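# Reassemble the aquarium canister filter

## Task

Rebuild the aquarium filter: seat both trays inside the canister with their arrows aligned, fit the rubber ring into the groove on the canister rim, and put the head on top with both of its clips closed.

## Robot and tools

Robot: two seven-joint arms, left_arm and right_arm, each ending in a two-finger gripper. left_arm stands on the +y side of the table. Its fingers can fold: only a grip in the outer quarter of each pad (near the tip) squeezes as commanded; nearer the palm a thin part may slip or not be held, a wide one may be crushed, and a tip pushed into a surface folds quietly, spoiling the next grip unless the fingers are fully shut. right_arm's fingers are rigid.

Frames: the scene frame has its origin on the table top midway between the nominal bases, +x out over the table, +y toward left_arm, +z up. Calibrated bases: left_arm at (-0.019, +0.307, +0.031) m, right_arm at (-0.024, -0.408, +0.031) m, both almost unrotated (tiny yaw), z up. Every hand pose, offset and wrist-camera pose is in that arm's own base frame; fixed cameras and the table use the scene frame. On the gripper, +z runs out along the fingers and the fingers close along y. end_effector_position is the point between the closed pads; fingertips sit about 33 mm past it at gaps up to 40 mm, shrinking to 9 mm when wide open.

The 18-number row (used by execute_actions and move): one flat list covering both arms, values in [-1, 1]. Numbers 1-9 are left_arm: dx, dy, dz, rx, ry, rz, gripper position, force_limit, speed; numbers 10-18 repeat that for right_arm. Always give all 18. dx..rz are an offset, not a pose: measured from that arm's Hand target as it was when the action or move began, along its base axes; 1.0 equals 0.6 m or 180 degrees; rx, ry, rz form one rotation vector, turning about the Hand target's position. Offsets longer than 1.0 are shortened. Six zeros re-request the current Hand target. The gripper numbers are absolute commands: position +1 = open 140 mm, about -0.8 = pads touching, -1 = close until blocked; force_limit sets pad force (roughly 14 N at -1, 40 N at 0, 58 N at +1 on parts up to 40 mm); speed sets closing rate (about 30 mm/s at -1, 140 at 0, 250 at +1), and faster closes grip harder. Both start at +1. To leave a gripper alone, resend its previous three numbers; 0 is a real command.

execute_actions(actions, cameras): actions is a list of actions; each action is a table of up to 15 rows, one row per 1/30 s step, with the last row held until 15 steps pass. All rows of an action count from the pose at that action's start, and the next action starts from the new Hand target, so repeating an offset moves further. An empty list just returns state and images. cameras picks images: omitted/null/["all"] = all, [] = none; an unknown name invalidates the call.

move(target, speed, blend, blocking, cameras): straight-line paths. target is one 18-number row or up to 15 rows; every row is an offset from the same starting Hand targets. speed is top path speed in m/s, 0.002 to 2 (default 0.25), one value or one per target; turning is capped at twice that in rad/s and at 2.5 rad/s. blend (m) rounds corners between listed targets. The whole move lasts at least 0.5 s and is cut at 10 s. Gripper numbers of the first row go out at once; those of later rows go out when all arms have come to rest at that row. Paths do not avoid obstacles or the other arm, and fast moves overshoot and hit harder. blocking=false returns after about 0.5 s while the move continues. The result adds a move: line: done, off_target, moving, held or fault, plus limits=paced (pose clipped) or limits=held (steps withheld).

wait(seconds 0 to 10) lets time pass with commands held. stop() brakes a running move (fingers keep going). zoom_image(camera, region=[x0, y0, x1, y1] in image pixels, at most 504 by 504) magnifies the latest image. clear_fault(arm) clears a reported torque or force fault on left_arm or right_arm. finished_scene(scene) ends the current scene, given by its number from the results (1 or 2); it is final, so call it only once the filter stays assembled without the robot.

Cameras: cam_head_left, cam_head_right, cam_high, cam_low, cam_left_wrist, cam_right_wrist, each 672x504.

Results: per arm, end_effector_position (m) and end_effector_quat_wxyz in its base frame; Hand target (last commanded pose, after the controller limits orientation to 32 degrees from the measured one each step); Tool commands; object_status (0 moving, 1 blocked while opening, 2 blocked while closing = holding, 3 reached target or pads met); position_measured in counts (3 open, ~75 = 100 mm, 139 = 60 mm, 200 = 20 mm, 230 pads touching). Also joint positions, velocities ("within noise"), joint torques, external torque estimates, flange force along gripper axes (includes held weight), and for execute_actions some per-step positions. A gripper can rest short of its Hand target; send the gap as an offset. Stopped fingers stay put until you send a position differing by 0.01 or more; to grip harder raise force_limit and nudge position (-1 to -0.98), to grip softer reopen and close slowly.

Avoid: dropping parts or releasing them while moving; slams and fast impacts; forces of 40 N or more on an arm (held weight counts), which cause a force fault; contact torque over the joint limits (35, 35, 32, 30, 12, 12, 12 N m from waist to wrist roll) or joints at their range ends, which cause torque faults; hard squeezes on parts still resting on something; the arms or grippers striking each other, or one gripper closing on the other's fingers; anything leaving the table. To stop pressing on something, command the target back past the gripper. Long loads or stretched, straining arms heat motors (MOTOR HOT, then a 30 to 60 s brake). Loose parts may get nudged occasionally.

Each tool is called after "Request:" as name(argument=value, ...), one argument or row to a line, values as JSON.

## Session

Request:
execute_actions(
  actions=[],
)

Request:
zoom_image(
  camera="cam_high",
  region=[100, 100, 500, 450],
)

Request:
zoom_image(
  camera="cam_head_left",
  region=[150, 180, 550, 450],
)

Scene clock: 0.00 s.
left_arm: end_effector_position=(+0.5026, -0.0486, +0.2178) position_measured=3 object_status=3 end_effector_quat_wxyz=(-0.180, -0.203, +0.962, +0.016) | right_arm: end_effector_position=(+0.5499, +0.2378, +0.3773) position_measured=3 object_status=3 end_effector_quat_wxyz=(+0.015, +0.794, +0.484, +0.367)
Joint positions: left_arm=[-0.03 0.217 -0.03 -1.764 -0.057 1.622 1.107] | right_arm=[0.655 -0.457 -0.261 -2.49 -0.074 2.793 -2.231]
Joint velocities: within noise
Joint torques (N m): no reading
External joint torques (N m): no reading
Flange force (N): no reading
Hand target: left_arm +0.5026, -0.0486, +0.2178; -0.180, -0.203, +0.962, +0.016 | right_arm +0.5499, +0.2378, +0.3773; +0.015, +0.794, +0.484, +0.367
Tool commands: left_gripper/position=+1.0 left_gripper/force_limit=+1.0 left_gripper/speed=+1.0 right_gripper/position=+1.0 right_gripper/force_limit=+1.0 right_gripper/speed=+1.0
camera_calibration:
cam_left_wrist: T_world_to_cam=[[-0.378553, 0.921017, 0.091793, 0.22181], [0.924692, 0.380667, -0.00606223, -0.441149], [-0.040526, 0.0825854, -0.99576, 0.384806], [0, 0, 0, 1]] pos_world=[0.507488, -0.0681395, 0.360139]
cam_right_wrist: T_world_to_cam=[[0.768435, -0.520516, 0.372251, -0.430921], [-0.427342, -0.850393, -0.306937, 0.564061], [0.476326, 0.0767827, -0.87591, 0.191445], [0, 0, 0, 1]] pos_world=[0.480992, 0.240673, 0.501231]

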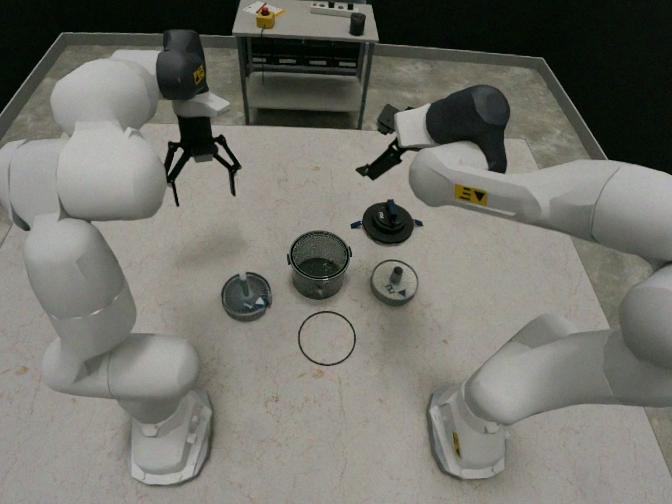

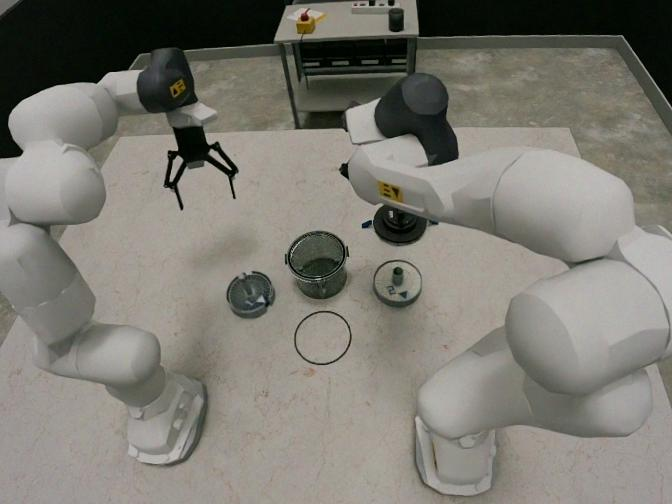

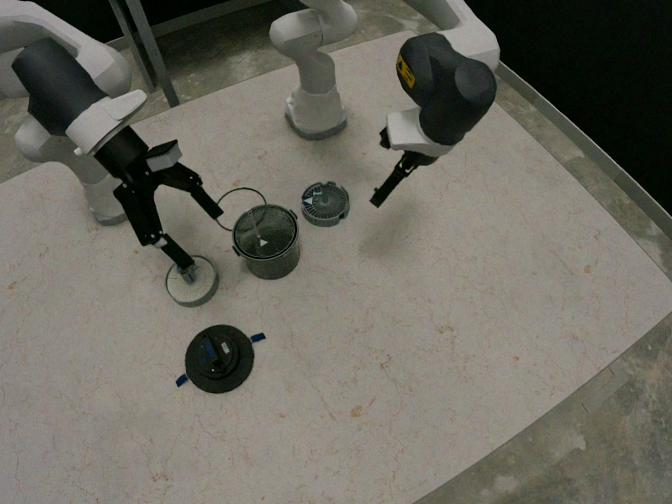

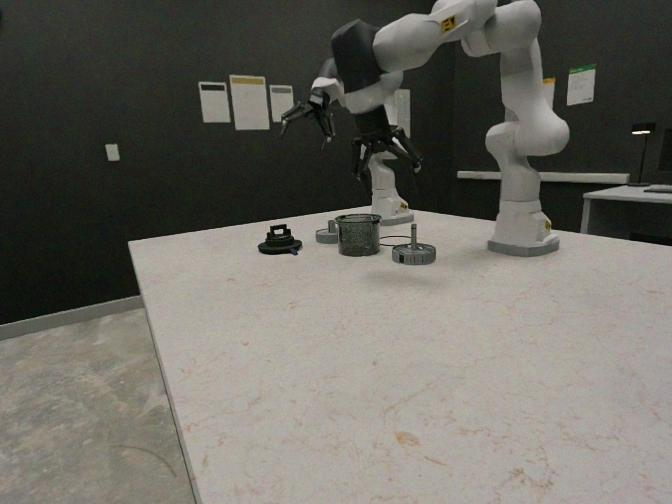

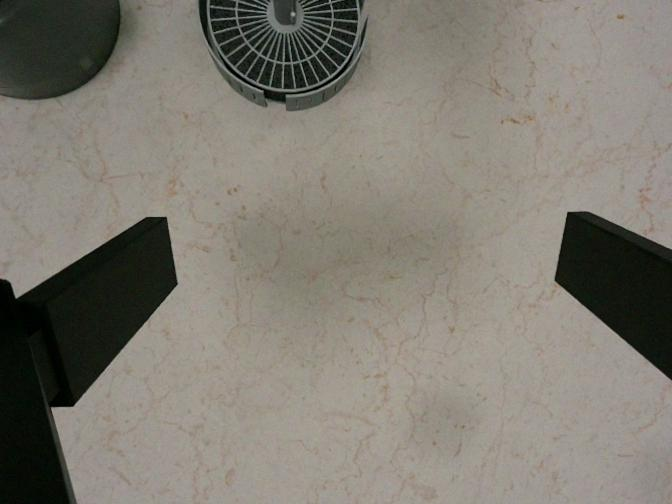

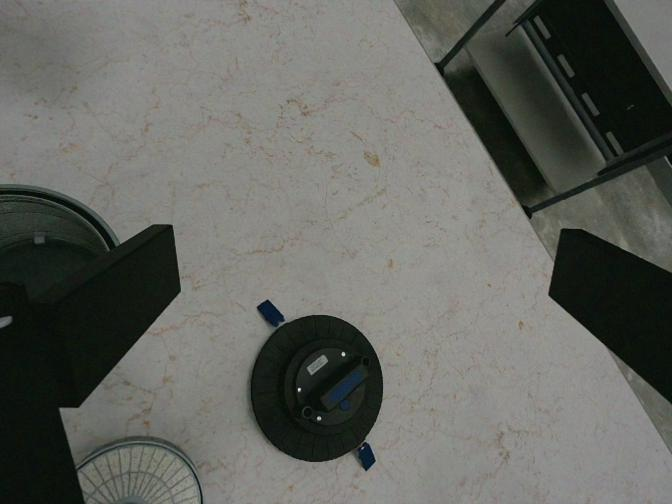

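Scaled by 1.260 from the camera's 672x504 image, which has a finer 960x720 frame.

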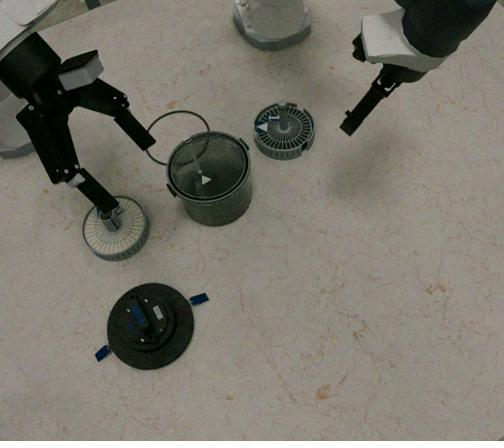

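Scaled by 1.260 from the camera's 672x504 image, which has a finer 960x720 frame.

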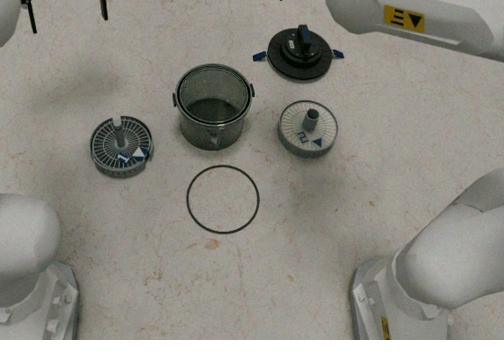

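Request:
move(
  target=[-0.17,0.41,0.19,0.16,-0.014,0.855,1,1,1,-0.126,0.152,0.038,0.01,0.251,-0.331,1,1,1],
  speed=0.35,
)

Request:
zoom_image(
  camera="cam_right_wrist",
  region=[90, 110, 570, 400],
)

Scene clock: 17.23 s.
left_arm: end_effector_position=(+0.3997, +0.1968, +0.3307) position_measured=3 object_status=3 end_effector_quat_wxyz=(+0.002, +1.000, -0.002, -0.002) | right_arm: end_effector_position=(+0.4760, +0.3281, +0.4012) position_measured=3 object_status=3 end_effector_quat_wxyz=(+0.000, +1.000, +0.003, +0.003)
Joint positions: left_arm=[0.581 -0.361 -0.104 -2.162 -0.04 1.798 -1.074] | right_arm=[0.281 0.071 0.341 -1.519 -0.027 1.59 -0.956]
Joint velocities: left_arm=[0 0.001 0.001 0 -0.001 0 -0.006] | right_arm=[within noise]
Joint torques (N m): left_arm=[1.09 -19.97 0.02 25.07 0.66 2.88 -0.09] | right_arm=[0.64 -32.9 1.91 24.36 1 2.37 0.16]
External joint torques (N m): left_arm=[1.09 0.03 -0.8 0.08 -0.14 0.22 -0.09] | right_arm=[0.46 -0.29 0.93 0.06 0.17 -0.29 0.17]
Flange force (N): left_arm=[0.8 0.1 0.4] | right_arm=[-0.9 -1.2 -1.0]
Hand target: left_arm +0.4006, +0.1974, +0.3318; +0.000, +1.000, +0.000, +0.000 | right_arm +0.4743, +0.3290, +0.4001; +0.000, +1.000, +0.000, +0.000
Off the commanded pose: left_arm 0.002 m, 0 deg | right_arm 0.002 m, 0 deg.
move: done
camera_calibration:
cam_left_wrist: T_world_to_cam=[[-0.0156327, -0.999863, -0.00542298, 0.211602], [-0.940301, 0.0128569, 0.3401, 0.264547], [-0.339984, 0.0104159, -0.940373, 0.588475], [0, 0, 0, 1]] pos_world=[0.452134, 0.202042, 0.464561]
cam_right_wrist: T_world_to_cam=[[0.0140142, -0.999796, -0.0145522, 0.335545], [-0.951491, -0.0178079, 0.307159, 0.346545], [-0.307356, 0.00954174, -0.951547, 0.666243], [0, 0, 0, 1]] pos_world=[0.529806, 0.335291, 0.532399]

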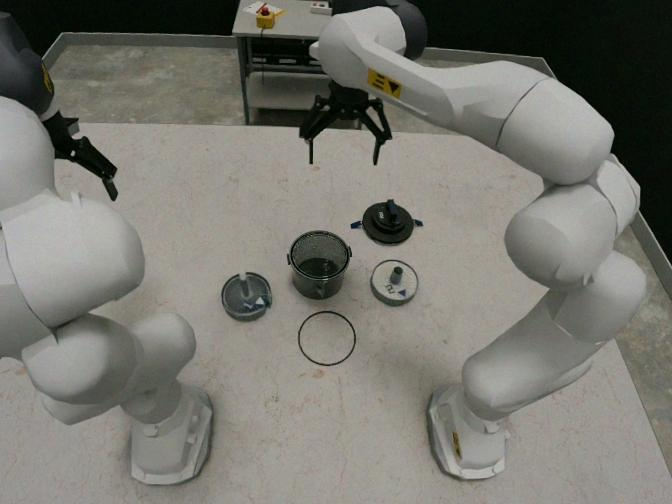

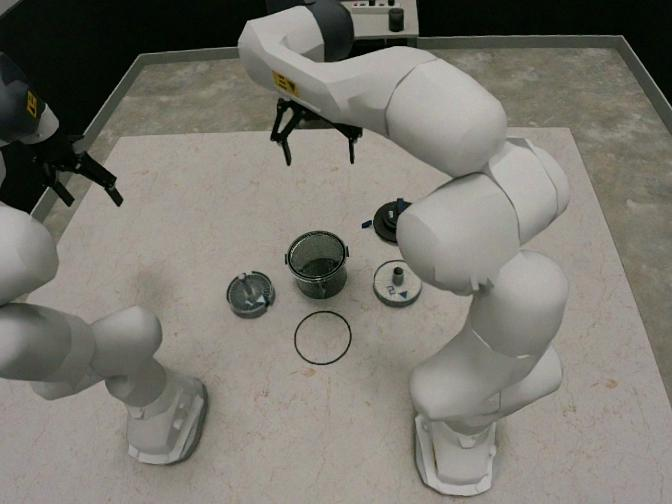

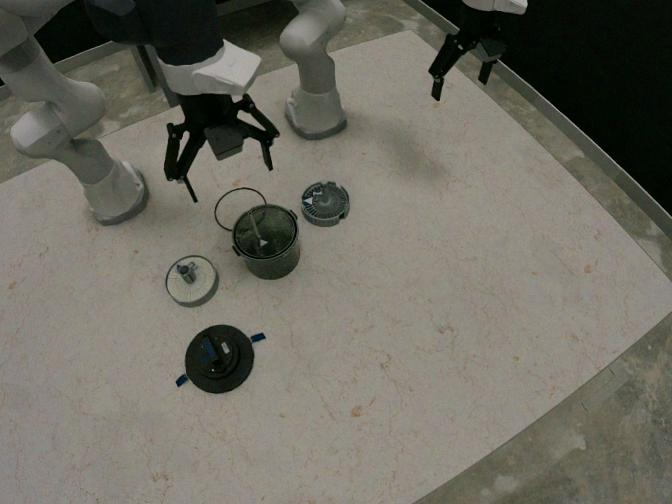

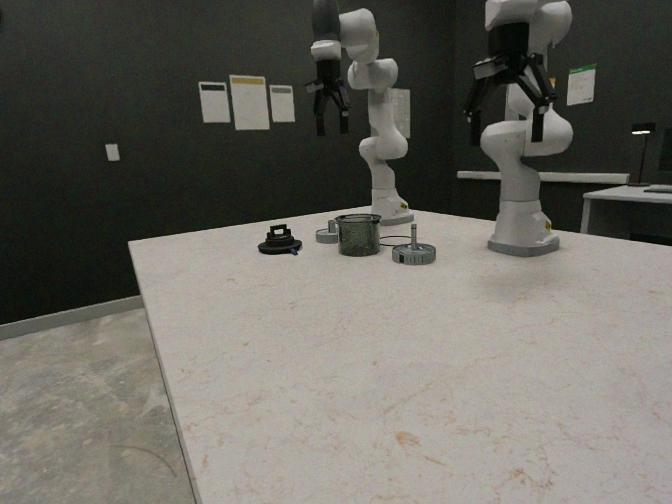

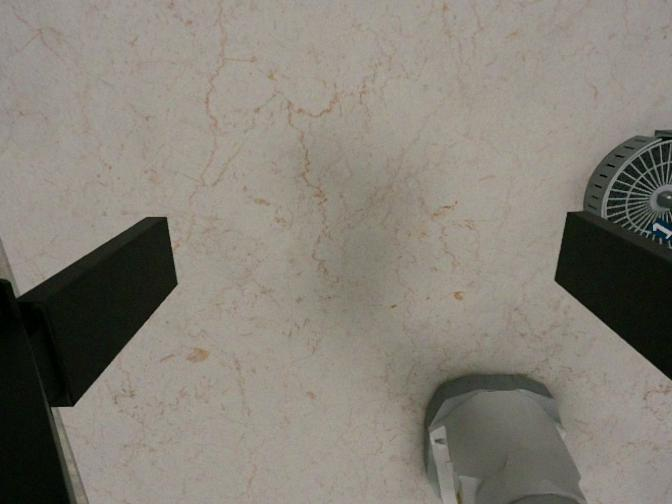

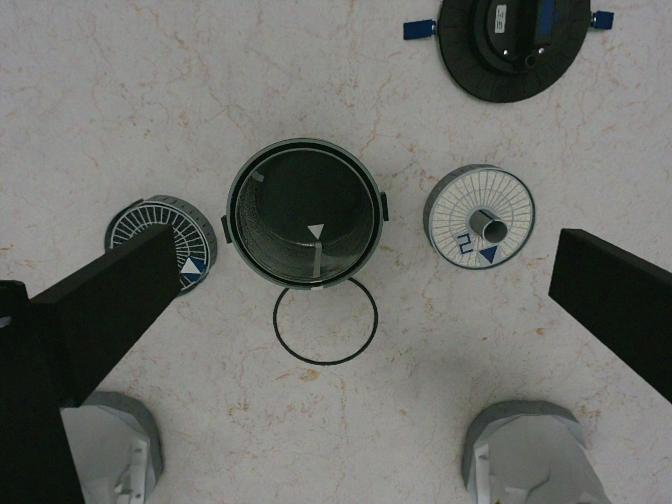

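Scaled by 1.050 from the camera's 672x504 image, which has a finer 960x720 frame.

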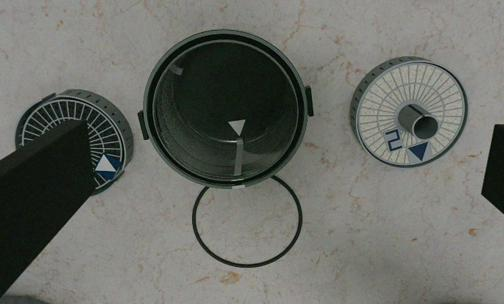

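Request:
execute_actions(
  actions=[],
)

Scene clock: 65.57 s.
left_arm: end_effector_position=(+0.3997, +0.1967, +0.3307) position_measured=3 object_status=3 end_effector_quat_wxyz=(+0.002, +1.000, -0.001, -0.002) | right_arm: end_effector_position=(+0.4760, +0.3281, +0.4013) position_measured=3 object_status=3 end_effector_quat_wxyz=(+0.000, +1.000, +0.003, +0.003)
Joint positions: left_arm=[0.581 -0.361 -0.105 -2.162 -0.04 1.798 -1.076] | right_arm=[0.281 0.071 0.341 -1.518 -0.027 1.59 -0.955]
Joint velocities: within noise
Joint torques (N m): left_arm=[0.98 -19.91 0.13 25.13 0.66 2.88 -0.14] | right_arm=[0.67 -32.95 1.9 24.2 1 2.4 0.26]
External joint torques (N m): left_arm=[0.9 0.02 -0.79 0.2 -0.15 0.23 -0.14] | right_arm=[0.71 -0.4 1.13 -0.11 0.19 -0.27 0.26]
Flange force (N): left_arm=[1.1 0.2 0.1] | right_arm=[-1.9 -1.2 -0.3]
Hand target: left_arm +0.4006, +0.1974, +0.3318; +0.000, +1.000, +0.000, +0.000 | right_arm +0.4743, +0.3290, +0.4001; +0.000, +1.000, +0.000, +0.000
Tool commands: left_gripper/position=+1.0 left_gripper/force_limit=+1.0 left_gripper/speed=+1.0 right_gripper/position=+1.0 right_gripper/force_limit=+1.0 right_gripper/speed=+1.0
Off the commanded pose: left_arm 0.002 m, 0 deg | right_arm 0.002 m, 0 deg.
camera_calibration:
cam_left_wrist: T_world_to_cam=[[-0.0139603, -0.999887, -0.00553029, 0.210899], [-0.940326, 0.0112478, 0.340089, 0.264895], [-0.339988, 0.00994802, -0.940377, 0.588575], [0, 0, 0, 1]] pos_world=[0.45214, 0.202041, 0.464561]
cam_right_wrist: T_world_to_cam=[[0.0130635, -0.999809, -0.014548, 0.335949], [-0.951468, -0.016903, 0.307282, 0.346159], [-0.307469, 0.00982776, -0.951507, 0.666185], [0, 0, 0, 1]] pos_world=[0.529802, 0.335189, 0.532399]

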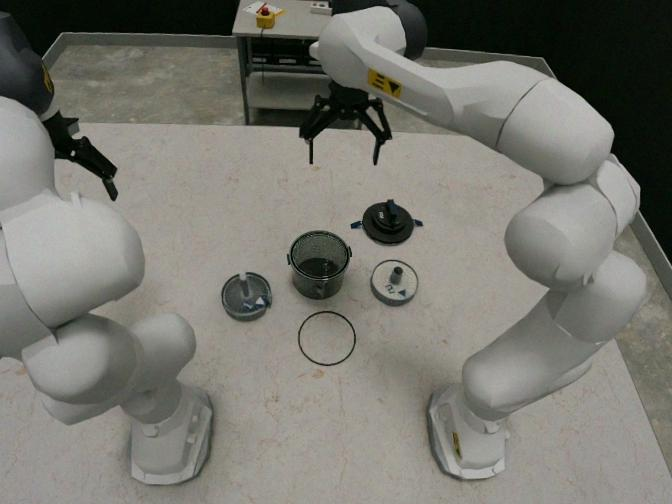

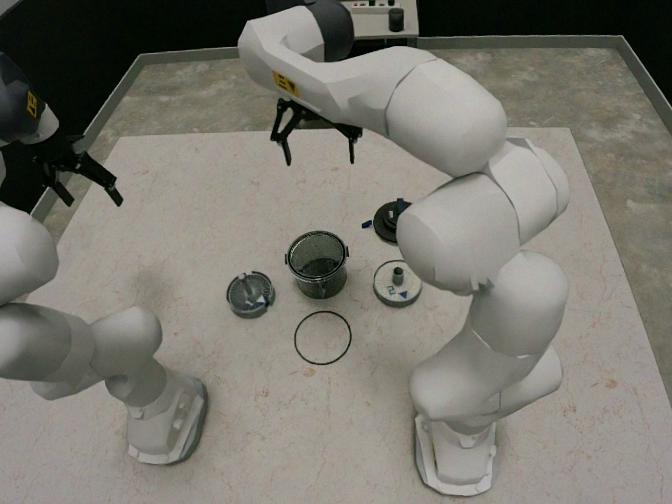

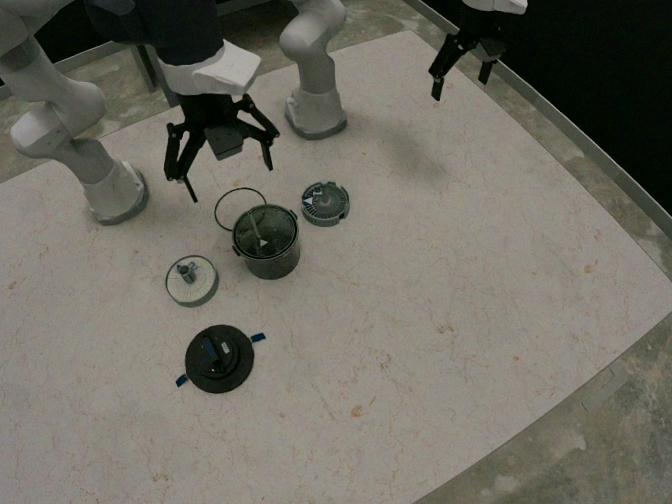

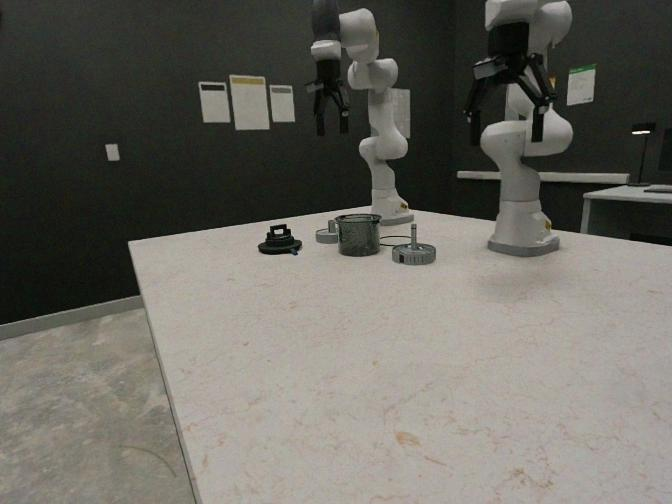

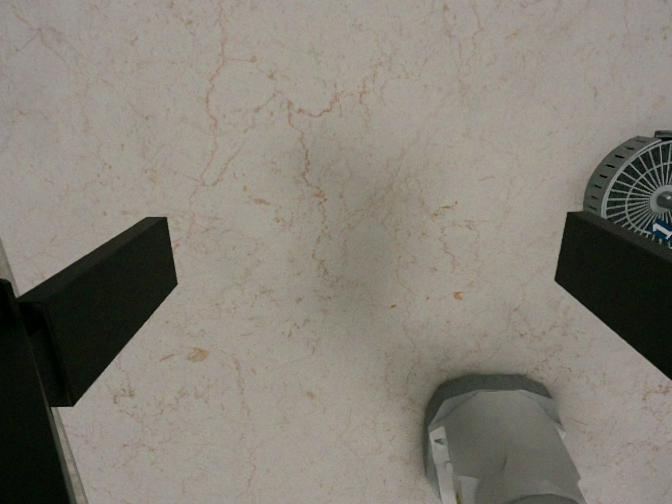

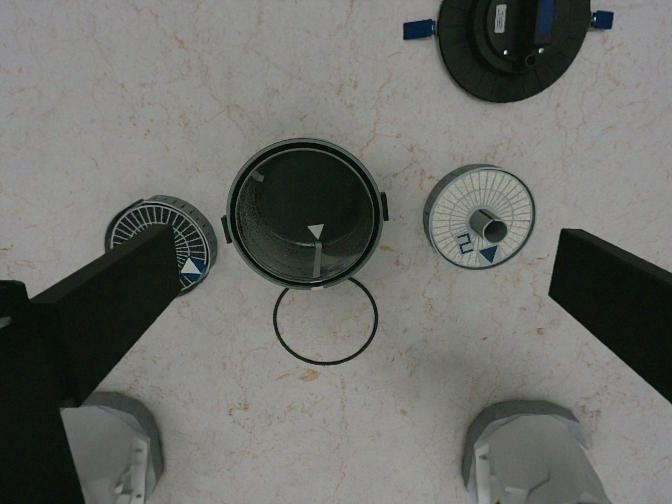

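Request:
move(
  target=[0,0,0,0,0,0,1,1,1,-0.1238,0.3983,-0.2,0,0,0,0.3,1,1],
  speed=0.3,
  cameras=["cam_right_wrist"],
)

Scene clock: 75.80 s.
left_arm: end_effector_position=(+0.3997, +0.1967, +0.3307) position_measured=3 object_status=3 end_effector_quat_wxyz=(+0.002, +1.000, -0.001, -0.002) | right_arm: end_effector_position=(+0.4004, +0.5691, +0.2817) position_measured=91 object_status=3 end_effector_quat_wxyz=(-0.002, +1.000, +0.005, +0.001)
Joint positions: left_arm=[0.581 -0.361 -0.105 -2.162 -0.04 1.798 -1.076] | right_arm=[0.669 0.487 0.398 -1.269 -0.184 1.725 -0.528]
Joint velocities: left_arm=[within noise] | right_arm=[0.001 0 0.002 0 0 0 0.005]
Joint torques (N m): left_arm=[0.66 -19.96 0.36 25.09 0.67 2.88 -0.12] | right_arm=[0.8 -46.03 6.46 24.37 0.74 2.36 0.34]
External joint torques (N m): left_arm=[0.67 0.05 -0.46 0.08 -0.13 0.22 -0.12] | right_arm=[0.9 -0.16 0.84 -0.1 -0.02 -0.3 0.34]
Flange force (N): left_arm=[0.7 0.1 0.4] | right_arm=[-1.2 -1.6 -0.8]
Hand target: left_arm +0.4006, +0.1974, +0.3318; +0.000, +1.000, +0.000, +0.000 | right_arm +0.4000, +0.5680, +0.2801; +0.000, +1.000, +0.000, +0.000
Off the commanded pose: left_arm 0.002 m, 0 deg | right_arm 0.002 m, 1 deg.
move: done
camera_calibration:
cam_right_wrist: T_world_to_cam=[[0.016921, -0.999672, -0.0192144, 0.575855], [-0.950353, -0.0220521, 0.310391, 0.316675], [-0.310713, 0.0130084, -0.950415, 0.525881], [0, 0, 0, 1]] pos_world=[0.454607, 0.575808, 0.412577]
Images, in order (width x height): cam_right_wrist 672x504.

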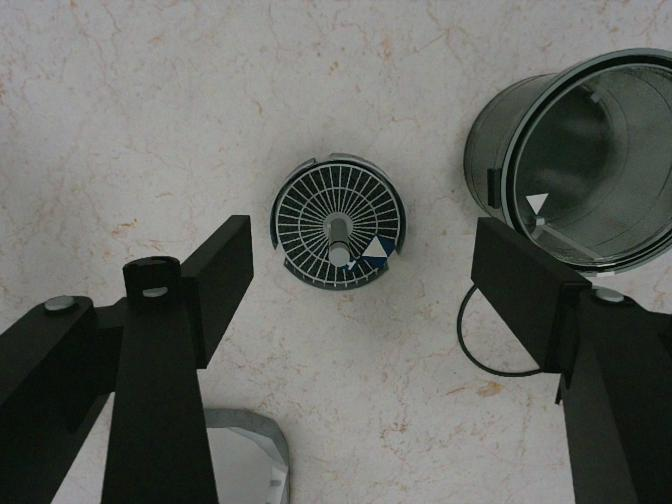

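Request:
zoom_image(
  camera="cam_right_wrist",
  region=[260, 140, 420, 300],
)

Scaled by 3.150 from the camera's 672x504 image, which has a finer 960x720 frame.

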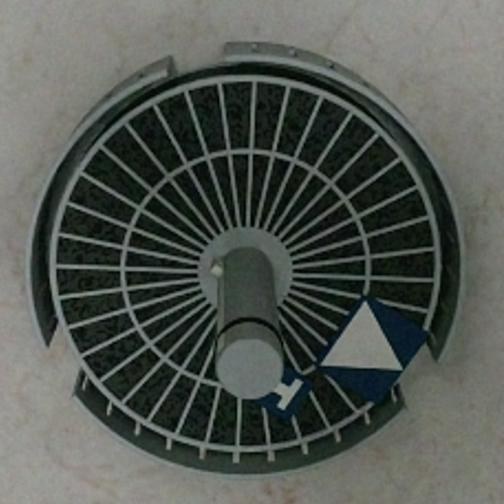

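Request:
move(
  target=[
    [0,0,0,0,0,0,1,1,1,-0.0817,0.018,-0.1,0,0,0,0,-0.4,1],
    [0,0,0,0,0,0,1,1,1,-0.0817,0.018,-0.3235,0,0,0,0,-0.4,1],
  ],
  speed=[0.25,0.12],
  cameras=["cam_right_wrist","cam_low"],
)

Request:
execute_actions(
  actions=[
    [[0,0,0,0,0,0,1,1,1,0,0,0,0,0,0,-1,-0.4,-1]],
    [[0,0,0,0,0,0,1,1,1,0,0,0,0,0,0,-1,-0.4,-1]],
    [[0,0,0,0,0,0,1,1,1,0,0,0,0,0,0,-1,-0.4,-1]],
  ],
  cameras=["cam_right_wrist"],
)

Scene clock: 107.33 s.
left_arm: end_effector_position=(+0.3997, +0.1967, +0.3308) position_measured=3 object_status=3 end_effector_quat_wxyz=(+0.002, +1.000, -0.001, -0.002) | right_arm: end_effector_position=(+0.3494, +0.5777, +0.0853) position_measured=129 object_status=3 end_effector_quat_wxyz=(+0.002, +1.000, +0.004, -0.003)
Joint positions: left_arm=[0.581 -0.361 -0.105 -2.162 -0.04 1.798 -1.076] | right_arm=[0.715 0.559 0.365 -1.67 -0.229 2.18 -0.416]
Joint velocities: left_arm=[within noise] | right_arm=[-0.001 0 -0.001 0 0 0.004 0.005]
Joint torques (N m): left_arm=[0.7 -19.93 0.39 25.06 0.65 2.87 -0.14] | right_arm=[0.89 -46.71 7.4 22.53 0.39 2.65 0.2]
External joint torques (N m): left_arm=[0.7 0.18 -0.44 -0.01 -0.16 0.21 -0.14] | right_arm=[0.66 -0.32 0.51 -0.56 -0.25 0.02 0.21]
Flange force (N): left_arm=[0.8 0.0 0.6] | right_arm=[-2.8 2.0 0.1]
Hand target: left_arm +0.4006, +0.1974, +0.3318; +0.000, +1.000, +0.000, +0.000 | right_arm +0.3510, +0.5788, +0.0860; +0.000, +1.000, +0.000, +0.000
Off the commanded pose: left_arm 0.001 m, 0 deg | right_arm 0.002 m, 1 deg.
move: done
camera_calibration:
cam_right_wrist: T_world_to_cam=[[0.0145149, -0.999834, -0.0110205, 0.581788], [-0.947971, -0.0172658, 0.317887, 0.325165], [-0.318024, 0.00583298, -0.948065, 0.329773], [0, 0, 0, 1]] pos_world=[0.404679, 0.585382, 0.215692]
Images, in order (width x height): cam_low 672x504, cam_right_wrist 672x504.

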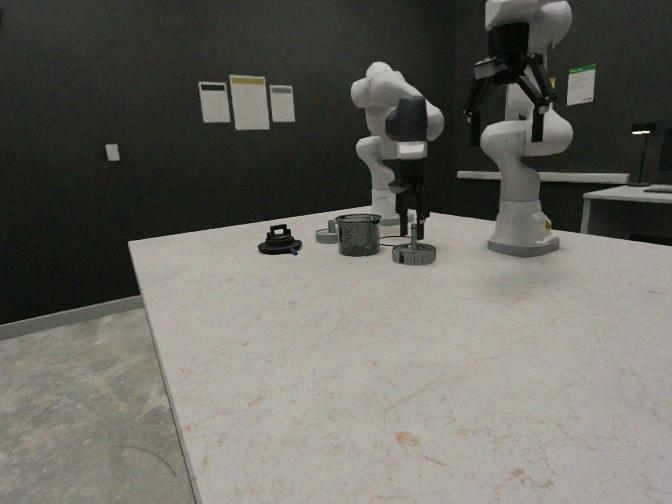

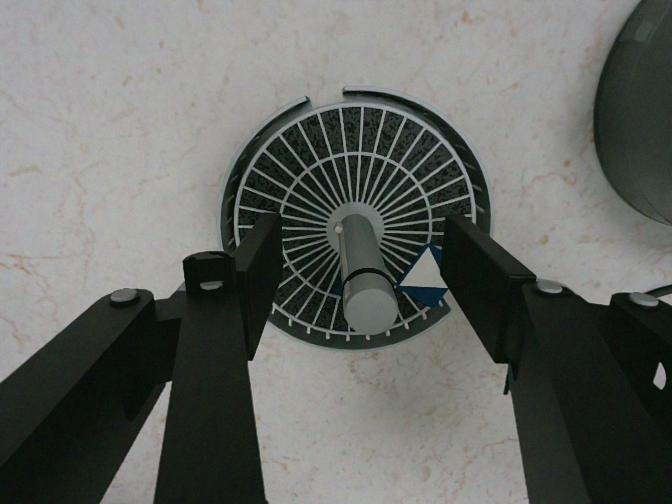

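Scene clock: 109.20 s.
left_arm: end_effector_position=(+0.3997, +0.1967, +0.3308) position_measured=3 object_status=3 end_effector_quat_wxyz=(+0.002, +1.000, -0.001, -0.002) | right_arm: end_effector_position=(+0.3501, +0.5789, +0.0863) position_measured=204 object_status=0 end_effector_quat_wxyz=(+0.000, +1.000, +0.004, -0.001)
Joint positions: left_arm=[0.581 -0.361 -0.105 -2.162 -0.04 1.798 -1.076] | right_arm=[0.717 0.558 0.363 -1.669 -0.229 2.182 -0.416]
Joint torques (N m): left_arm=[0.65 -19.91 0.36 25.07 0.65 2.89 -0.13] | right_arm=[0.51 -46.42 7.51 22.18 0.54 2.5 0.28]
External joint torques (N m): left_arm=[0.65 0.16 -0.46 0.03 -0.15 0.23 -0.13] | right_arm=[0.45 -0.1 0.82 -0.94 -0.09 -0.13 0.28]
External joint torques at the end of the 1st action: left_arm=[0.66 0.04 -0.44 0.12 -0.15 0.23 -0.09] | right_arm=[0.66 -0.49 1 -0.57 -0.08 0.06 0.28]
External joint torques at the end of the 2nd action: left_arm=[0.69 -0.09 -0.5 0.14 -0.13 0.24 -0.12] | right_arm=[0.75 -0.49 0.7 -0.64 -0.04 0.03 0.31]
Flange force (N): left_arm=[0.9 0.0 0.5] | right_arm=[-3.4 3.2 0.1]
Flange force at the end of the 1st action (N): left_arm=[0.7 0.0 0.3] | right_arm=[-3.5 2.7 -0.3]
Flange force at the end of the 2nd action (N): left_arm=[0.5 0.2 0.3] | right_arm=[-3.6 2.7 -0.2]
Hand target: left_arm +0.4006, +0.1974, +0.3318; +0.000, +1.000, +0.000, +0.000 | right_arm +0.3510, +0.5788, +0.0860; +0.000, +1.000, +0.000, +0.000
Off the commanded pose: left_arm 0.001 m, 0 deg | right_arm 0.001 m, 0 deg.
Step readings (end_effector_position of left_arm | right_arm; steps 1 to 15: 1st action; 16 to 30: 2nd action; 31 to 45: 3rd action):
0: (+0.3997, +0.1967, +0.3308) | (+0.3494, +0.5777, +0.0853)
1: (+0.3997, +0.1967, +0.3308) | (+0.3495, +0.5777, +0.0853)
2: (+0.3997, +0.1967, +0.3308) | (+0.3495, +0.5777, +0.0853)
4: (+0.3997, +0.1967, +0.3308) | (+0.3495, +0.5778, +0.0852)
8: (+0.3997, +0.1967, +0.3308) | (+0.3496, +0.5778, +0.0852)
15: (+0.3997, +0.1967, +0.3308) | (+0.3496, +0.5778, +0.0852)
16: (+0.3997, +0.1967, +0.3308) | (+0.3496, +0.5778, +0.0852)
17: (+0.3997, +0.1967, +0.3308) | (+0.3496, +0.5778, +0.0852)
19: (+0.3997, +0.1967, +0.3308) | (+0.3497, +0.5778, +0.0852)
23: (+0.3997, +0.1967, +0.3308) | (+0.3497, +0.5778, +0.0852)
30: (+0.3997, +0.1967, +0.3308) | (+0.3497, +0.5778, +0.0852)
31: (+0.3997, +0.1967, +0.3308) | (+0.3497, +0.5778, +0.0852)
32: (+0.3997, +0.1967, +0.3308) | (+0.3497, +0.5778, +0.0852)
34: (+0.3997, +0.1967, +0.3308) | (+0.3497, +0.5778, +0.0852)
38: (+0.3997, +0.1967, +0.3308) | (+0.3497, +0.5778, +0.0852)
45: (+0.3997, +0.1967, +0.3308) | (+0.3497, +0.5778, +0.0852)
camera_calibration:
cam_right_wrist: T_world_to_cam=[[0.0141496, -0.999799, -0.0142316, 0.58343], [-0.948849, -0.0179156, 0.31522, 0.326373], [-0.315412, 0.00904345, -0.948912, 0.328336], [0, 0, 0, 1]] pos_world=[0.404984, 0.58619, 0.216986]
Images, in order (width x height): cam_right_wrist 672x504.

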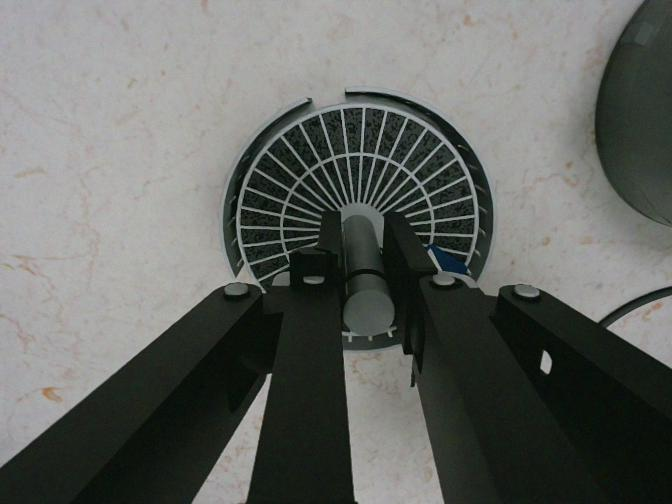

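Request:
move(
  target=[
    [0,0,0,0,0,0,1,1,1,0,0,0.29,0,0,0,-1,-0.4,-1],
    [0,0,0,0,0,0,1,1,1,0.1395,-0.345,0.29,0,0,-0.267,-1,-0.4,-1],
  ],
  speed=[0.2,0.25],
  blend=0.03,
)

Scene clock: 123.33 s.
left_arm: end_effector_position=(+0.3997, +0.1967, +0.3308) position_measured=3 object_status=3 end_effector_quat_wxyz=(+0.002, +1.000, -0.001, -0.002) | right_arm: end_effector_position=(+0.4343, +0.3699, +0.2579) position_measured=204 object_status=2 end_effector_quat_wxyz=(+0.004, +0.915, -0.403, -0.001)
Joint positions: left_arm=[0.581 -0.361 -0.105 -2.162 -0.04 1.798 -1.076] | right_arm=[0.519 0.05 0.191 -1.905 -0.011 1.947 -0.028]
Joint velocities: left_arm=[within noise] | right_arm=[0.001 -0.001 0 0 0 -0.001 0.007]
Joint torques (N m): left_arm=[0.6 -19.94 0.35 25.07 0.66 2.88 -0.13] | right_arm=[0.36 -35.88 1.41 24.51 0.8 2.69 0.22]
External joint torques (N m): left_arm=[0.62 -0.02 -0.44 0.17 -0.14 0.24 -0.13] | right_arm=[0.28 -2.35 0.99 -0.19 0.1 0.13 0.22]
Flange force (N): left_arm=[0.7 0.1 0.2] | right_arm=[-1.7 7.9 -0.5]
Hand target: left_arm +0.4006, +0.1974, +0.3318; +0.000, +1.000, +0.000, +0.000 | right_arm +0.4347, +0.3718, +0.2600; +0.000, +0.913, -0.407, +0.000
Off the commanded pose: left_arm 0.001 m, 0 deg | right_arm 0.003 m, 1 deg.
move: done
camera_calibration:
cam_left_wrist: T_world_to_cam=[[-0.0136443, -0.999892, -0.00554467, 0.210763], [-0.940331, 0.0109456, 0.340086, 0.26496], [-0.339989, 0.00985405, -0.940378, 0.588595], [0, 0, 0, 1]] pos_world=[0.452141, 0.20204, 0.464561]
cam_right_wrist: T_world_to_cam=[[-0.732853, -0.680353, -0.00680329, 0.579909], [-0.647909, 0.694784, 0.312231, -0.0451455], [-0.207701, 0.233228, -0.949982, 0.390193], [0, 0, 0, 1]] pos_world=[0.476781, 0.334905, 0.388718]

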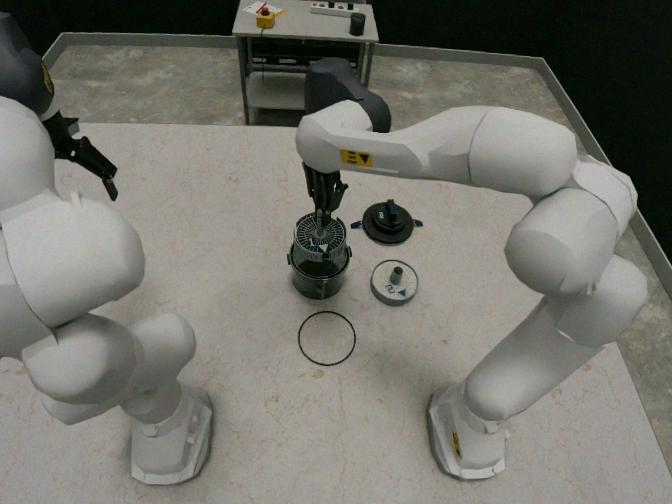

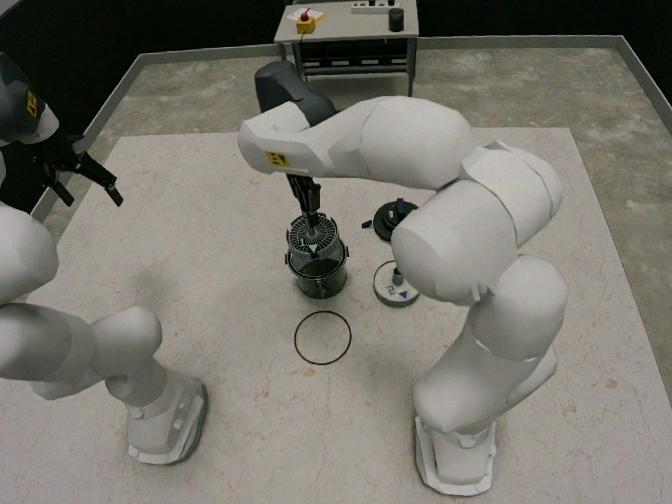

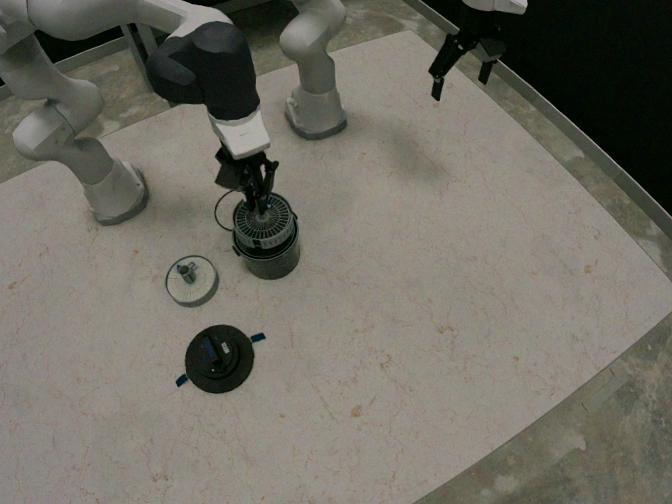

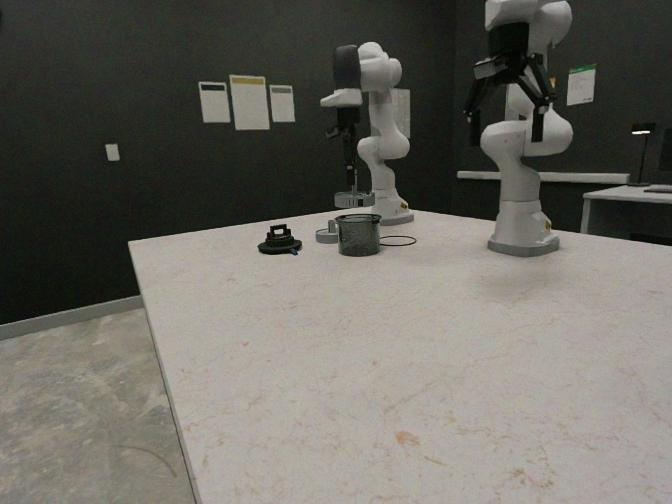

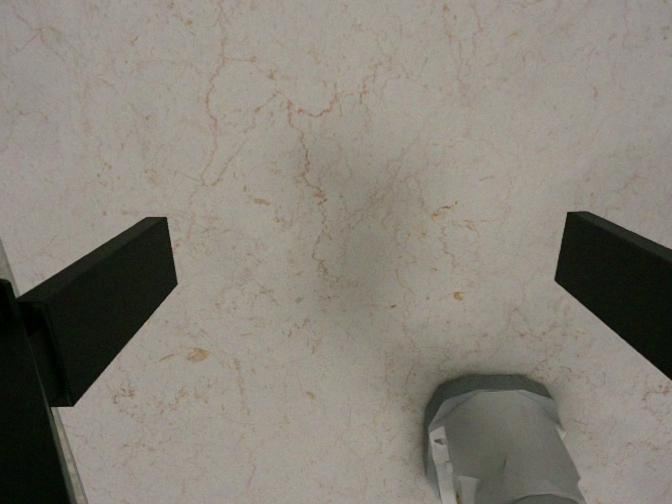

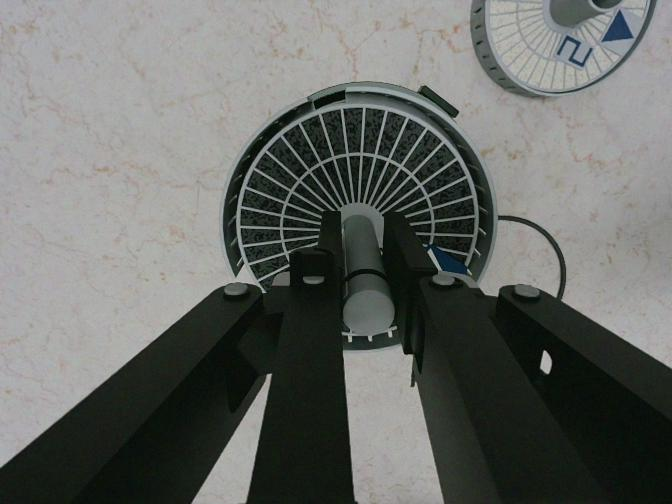

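Request:
zoom_image(
  camera="cam_low",
  region=[320, 170, 400, 270],
)

Request:
zoom_image(
  camera="cam_high",
  region=[210, 170, 330, 290],
)

Request:
zoom_image(
  camera="cam_head_left",
  region=[270, 200, 370, 310],
)

Scaled by 5.040 from the camera's 672x504 image, which has a finer 960x720 frame.

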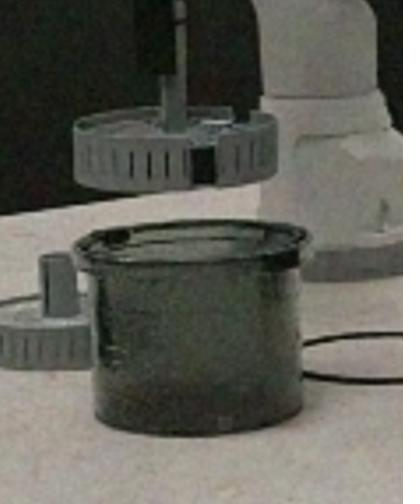

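Scaled by 4.200 from the camera's 672x504 image, which has a finer 960x720 frame.

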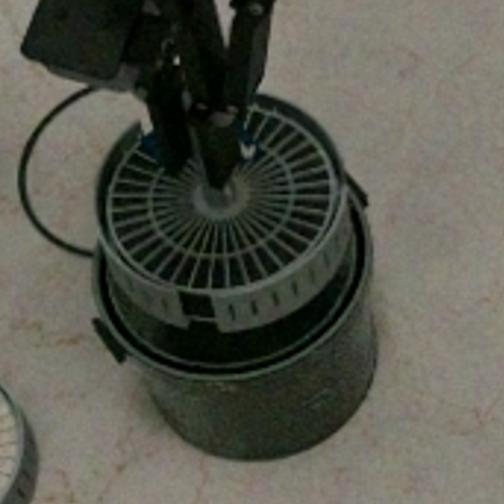

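Scaled by 4.582 from the camera's 672x504 image, which has a finer 960x720 frame.

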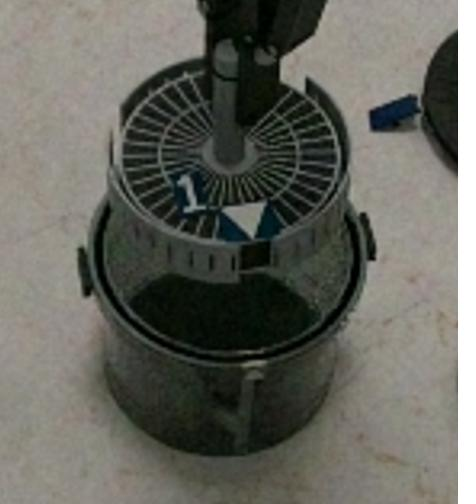

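Request:
move(
  target=[0,0,0,0,0,0,1,1,1,-0.0133,-0.0013,-0.067,0,0,0,-1,-0.4,-1],
  speed=0.12,
  cameras=["cam_right_wrist","cam_low","cam_high","cam_head_left"],
)

Request:
zoom_image(
  camera="cam_low",
  region=[320, 170, 400, 270],
)

Request:
zoom_image(
  camera="cam_high",
  region=[210, 170, 330, 290],
)

Request:
zoom_image(
  camera="cam_head_left",
  region=[270, 200, 370, 310],
)

Scene clock: 156.50 s.
left_arm: end_effector_position=(+0.3997, +0.1967, +0.3308) position_measured=3 object_status=3 end_effector_quat_wxyz=(+0.002, +1.000, -0.001, -0.002) | right_arm: end_effector_position=(+0.4264, +0.3689, +0.2190) position_measured=204 object_status=2 end_effector_quat_wxyz=(+0.003, +0.914, -0.405, -0.002)
Joint positions: left_arm=[0.581 -0.361 -0.105 -2.162 -0.04 1.798 -1.076] | right_arm=[0.524 0.056 0.192 -2.001 -0.011 2.049 -0.017]
Joint velocities: left_arm=[within noise] | right_arm=[0 0 -0.001 -0.001 0.001 0.006 0.003]
Joint torques (N m): left_arm=[0.65 -19.93 0.37 25.08 0.67 2.88 -0.13] | right_arm=[0.75 -34.89 1.47 24.01 0.62 2.78 0.32]
External joint torques (N m): left_arm=[0.64 0.07 -0.46 0.1 -0.13 0.23 -0.13] | right_arm=[0.76 -1.45 1.09 -0.38 -0.05 0.22 0.32]
Flange force (N): left_arm=[0.8 0.0 0.3] | right_arm=[-2.3 5.6 0.0]
Hand target: left_arm +0.4006, +0.1974, +0.3318; +0.000, +1.000, +0.000, +0.000 | right_arm +0.4267, +0.3710, +0.2198; +0.000, +0.913, -0.407, +0.000
Off the commanded pose: left_arm 0.001 m, 0 deg | right_arm 0.002 m, 0 deg.
move: done
camera_calibration:
cam_right_wrist: T_world_to_cam=[[-0.73525, -0.677742, -0.00852226, 0.57368], [-0.645562, 0.696398, 0.313496, -0.0392721], [-0.206535, 0.236, -0.949551, 0.350174], [0, 0, 0, 1]] pos_world=[0.468769, 0.333515, 0.349709]
Images, in order (width x height): cam_head_left 672x504, cam_high 672x504, cam_low 672x504, cam_right_wrist 672x504.

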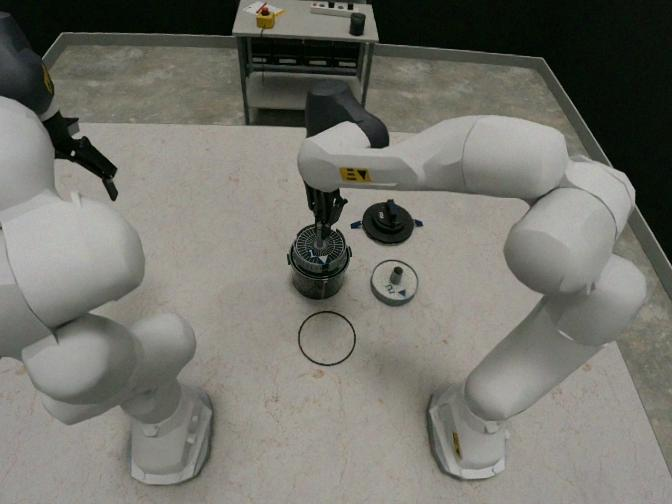

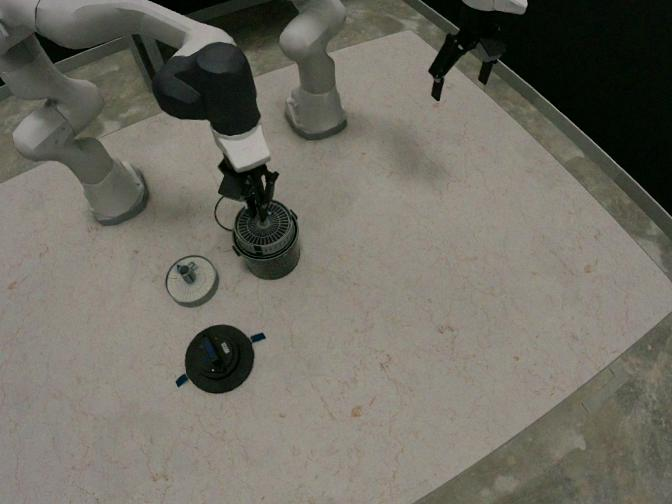

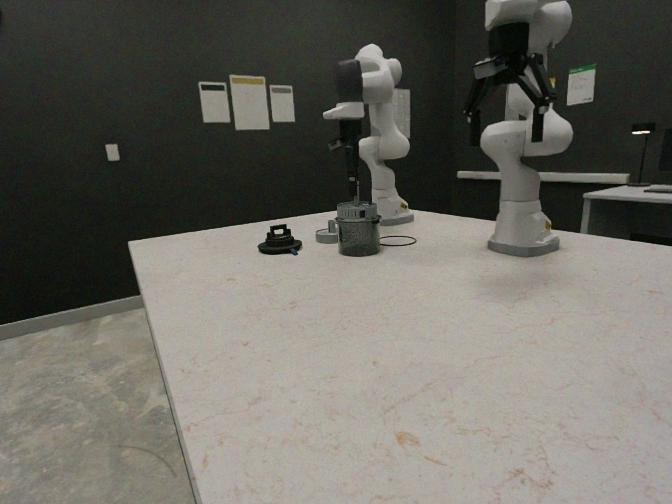

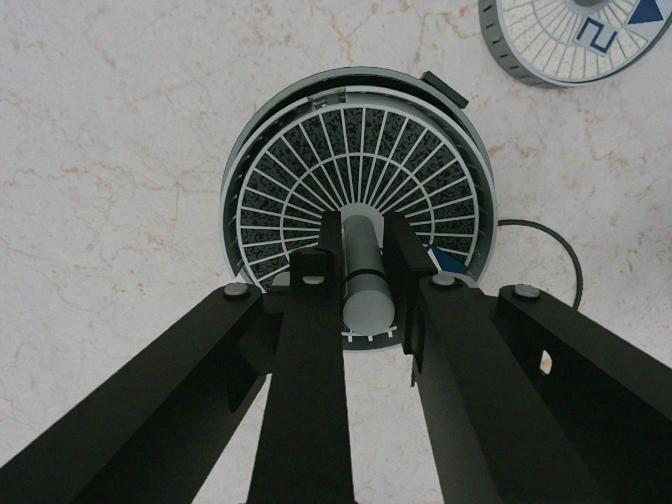

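Scaled by 5.040 from the camera's 672x504 image, which has a finer 960x720 frame.

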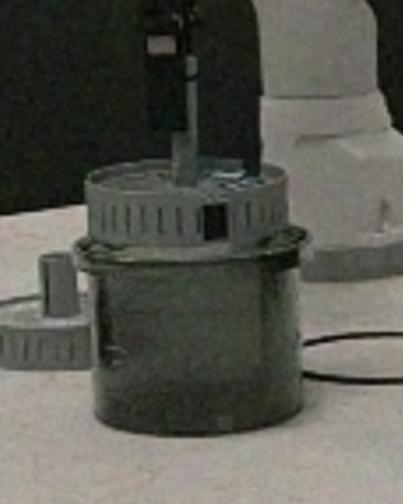

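Scaled by 4.200 from the camera's 672x504 image, which has a finer 960x720 frame.

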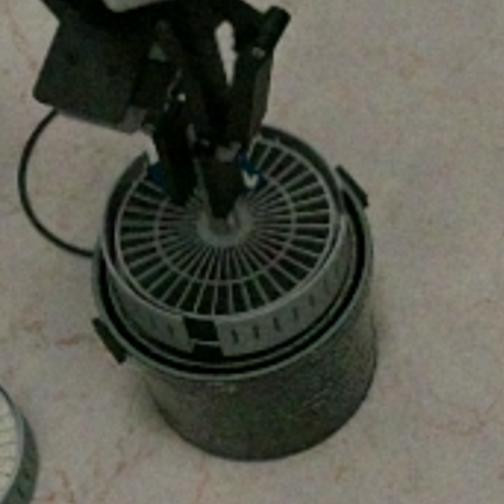

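Scaled by 4.582 from the camera's 672x504 image, which has a finer 960x720 frame.

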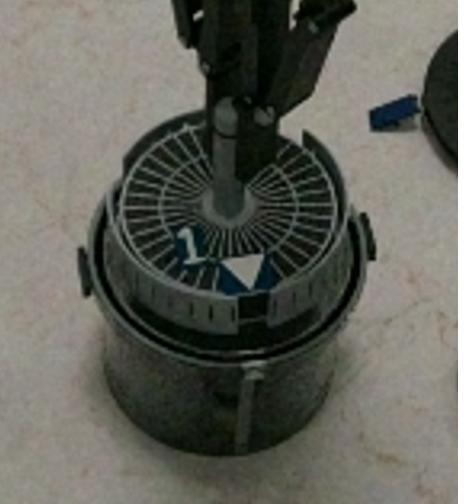

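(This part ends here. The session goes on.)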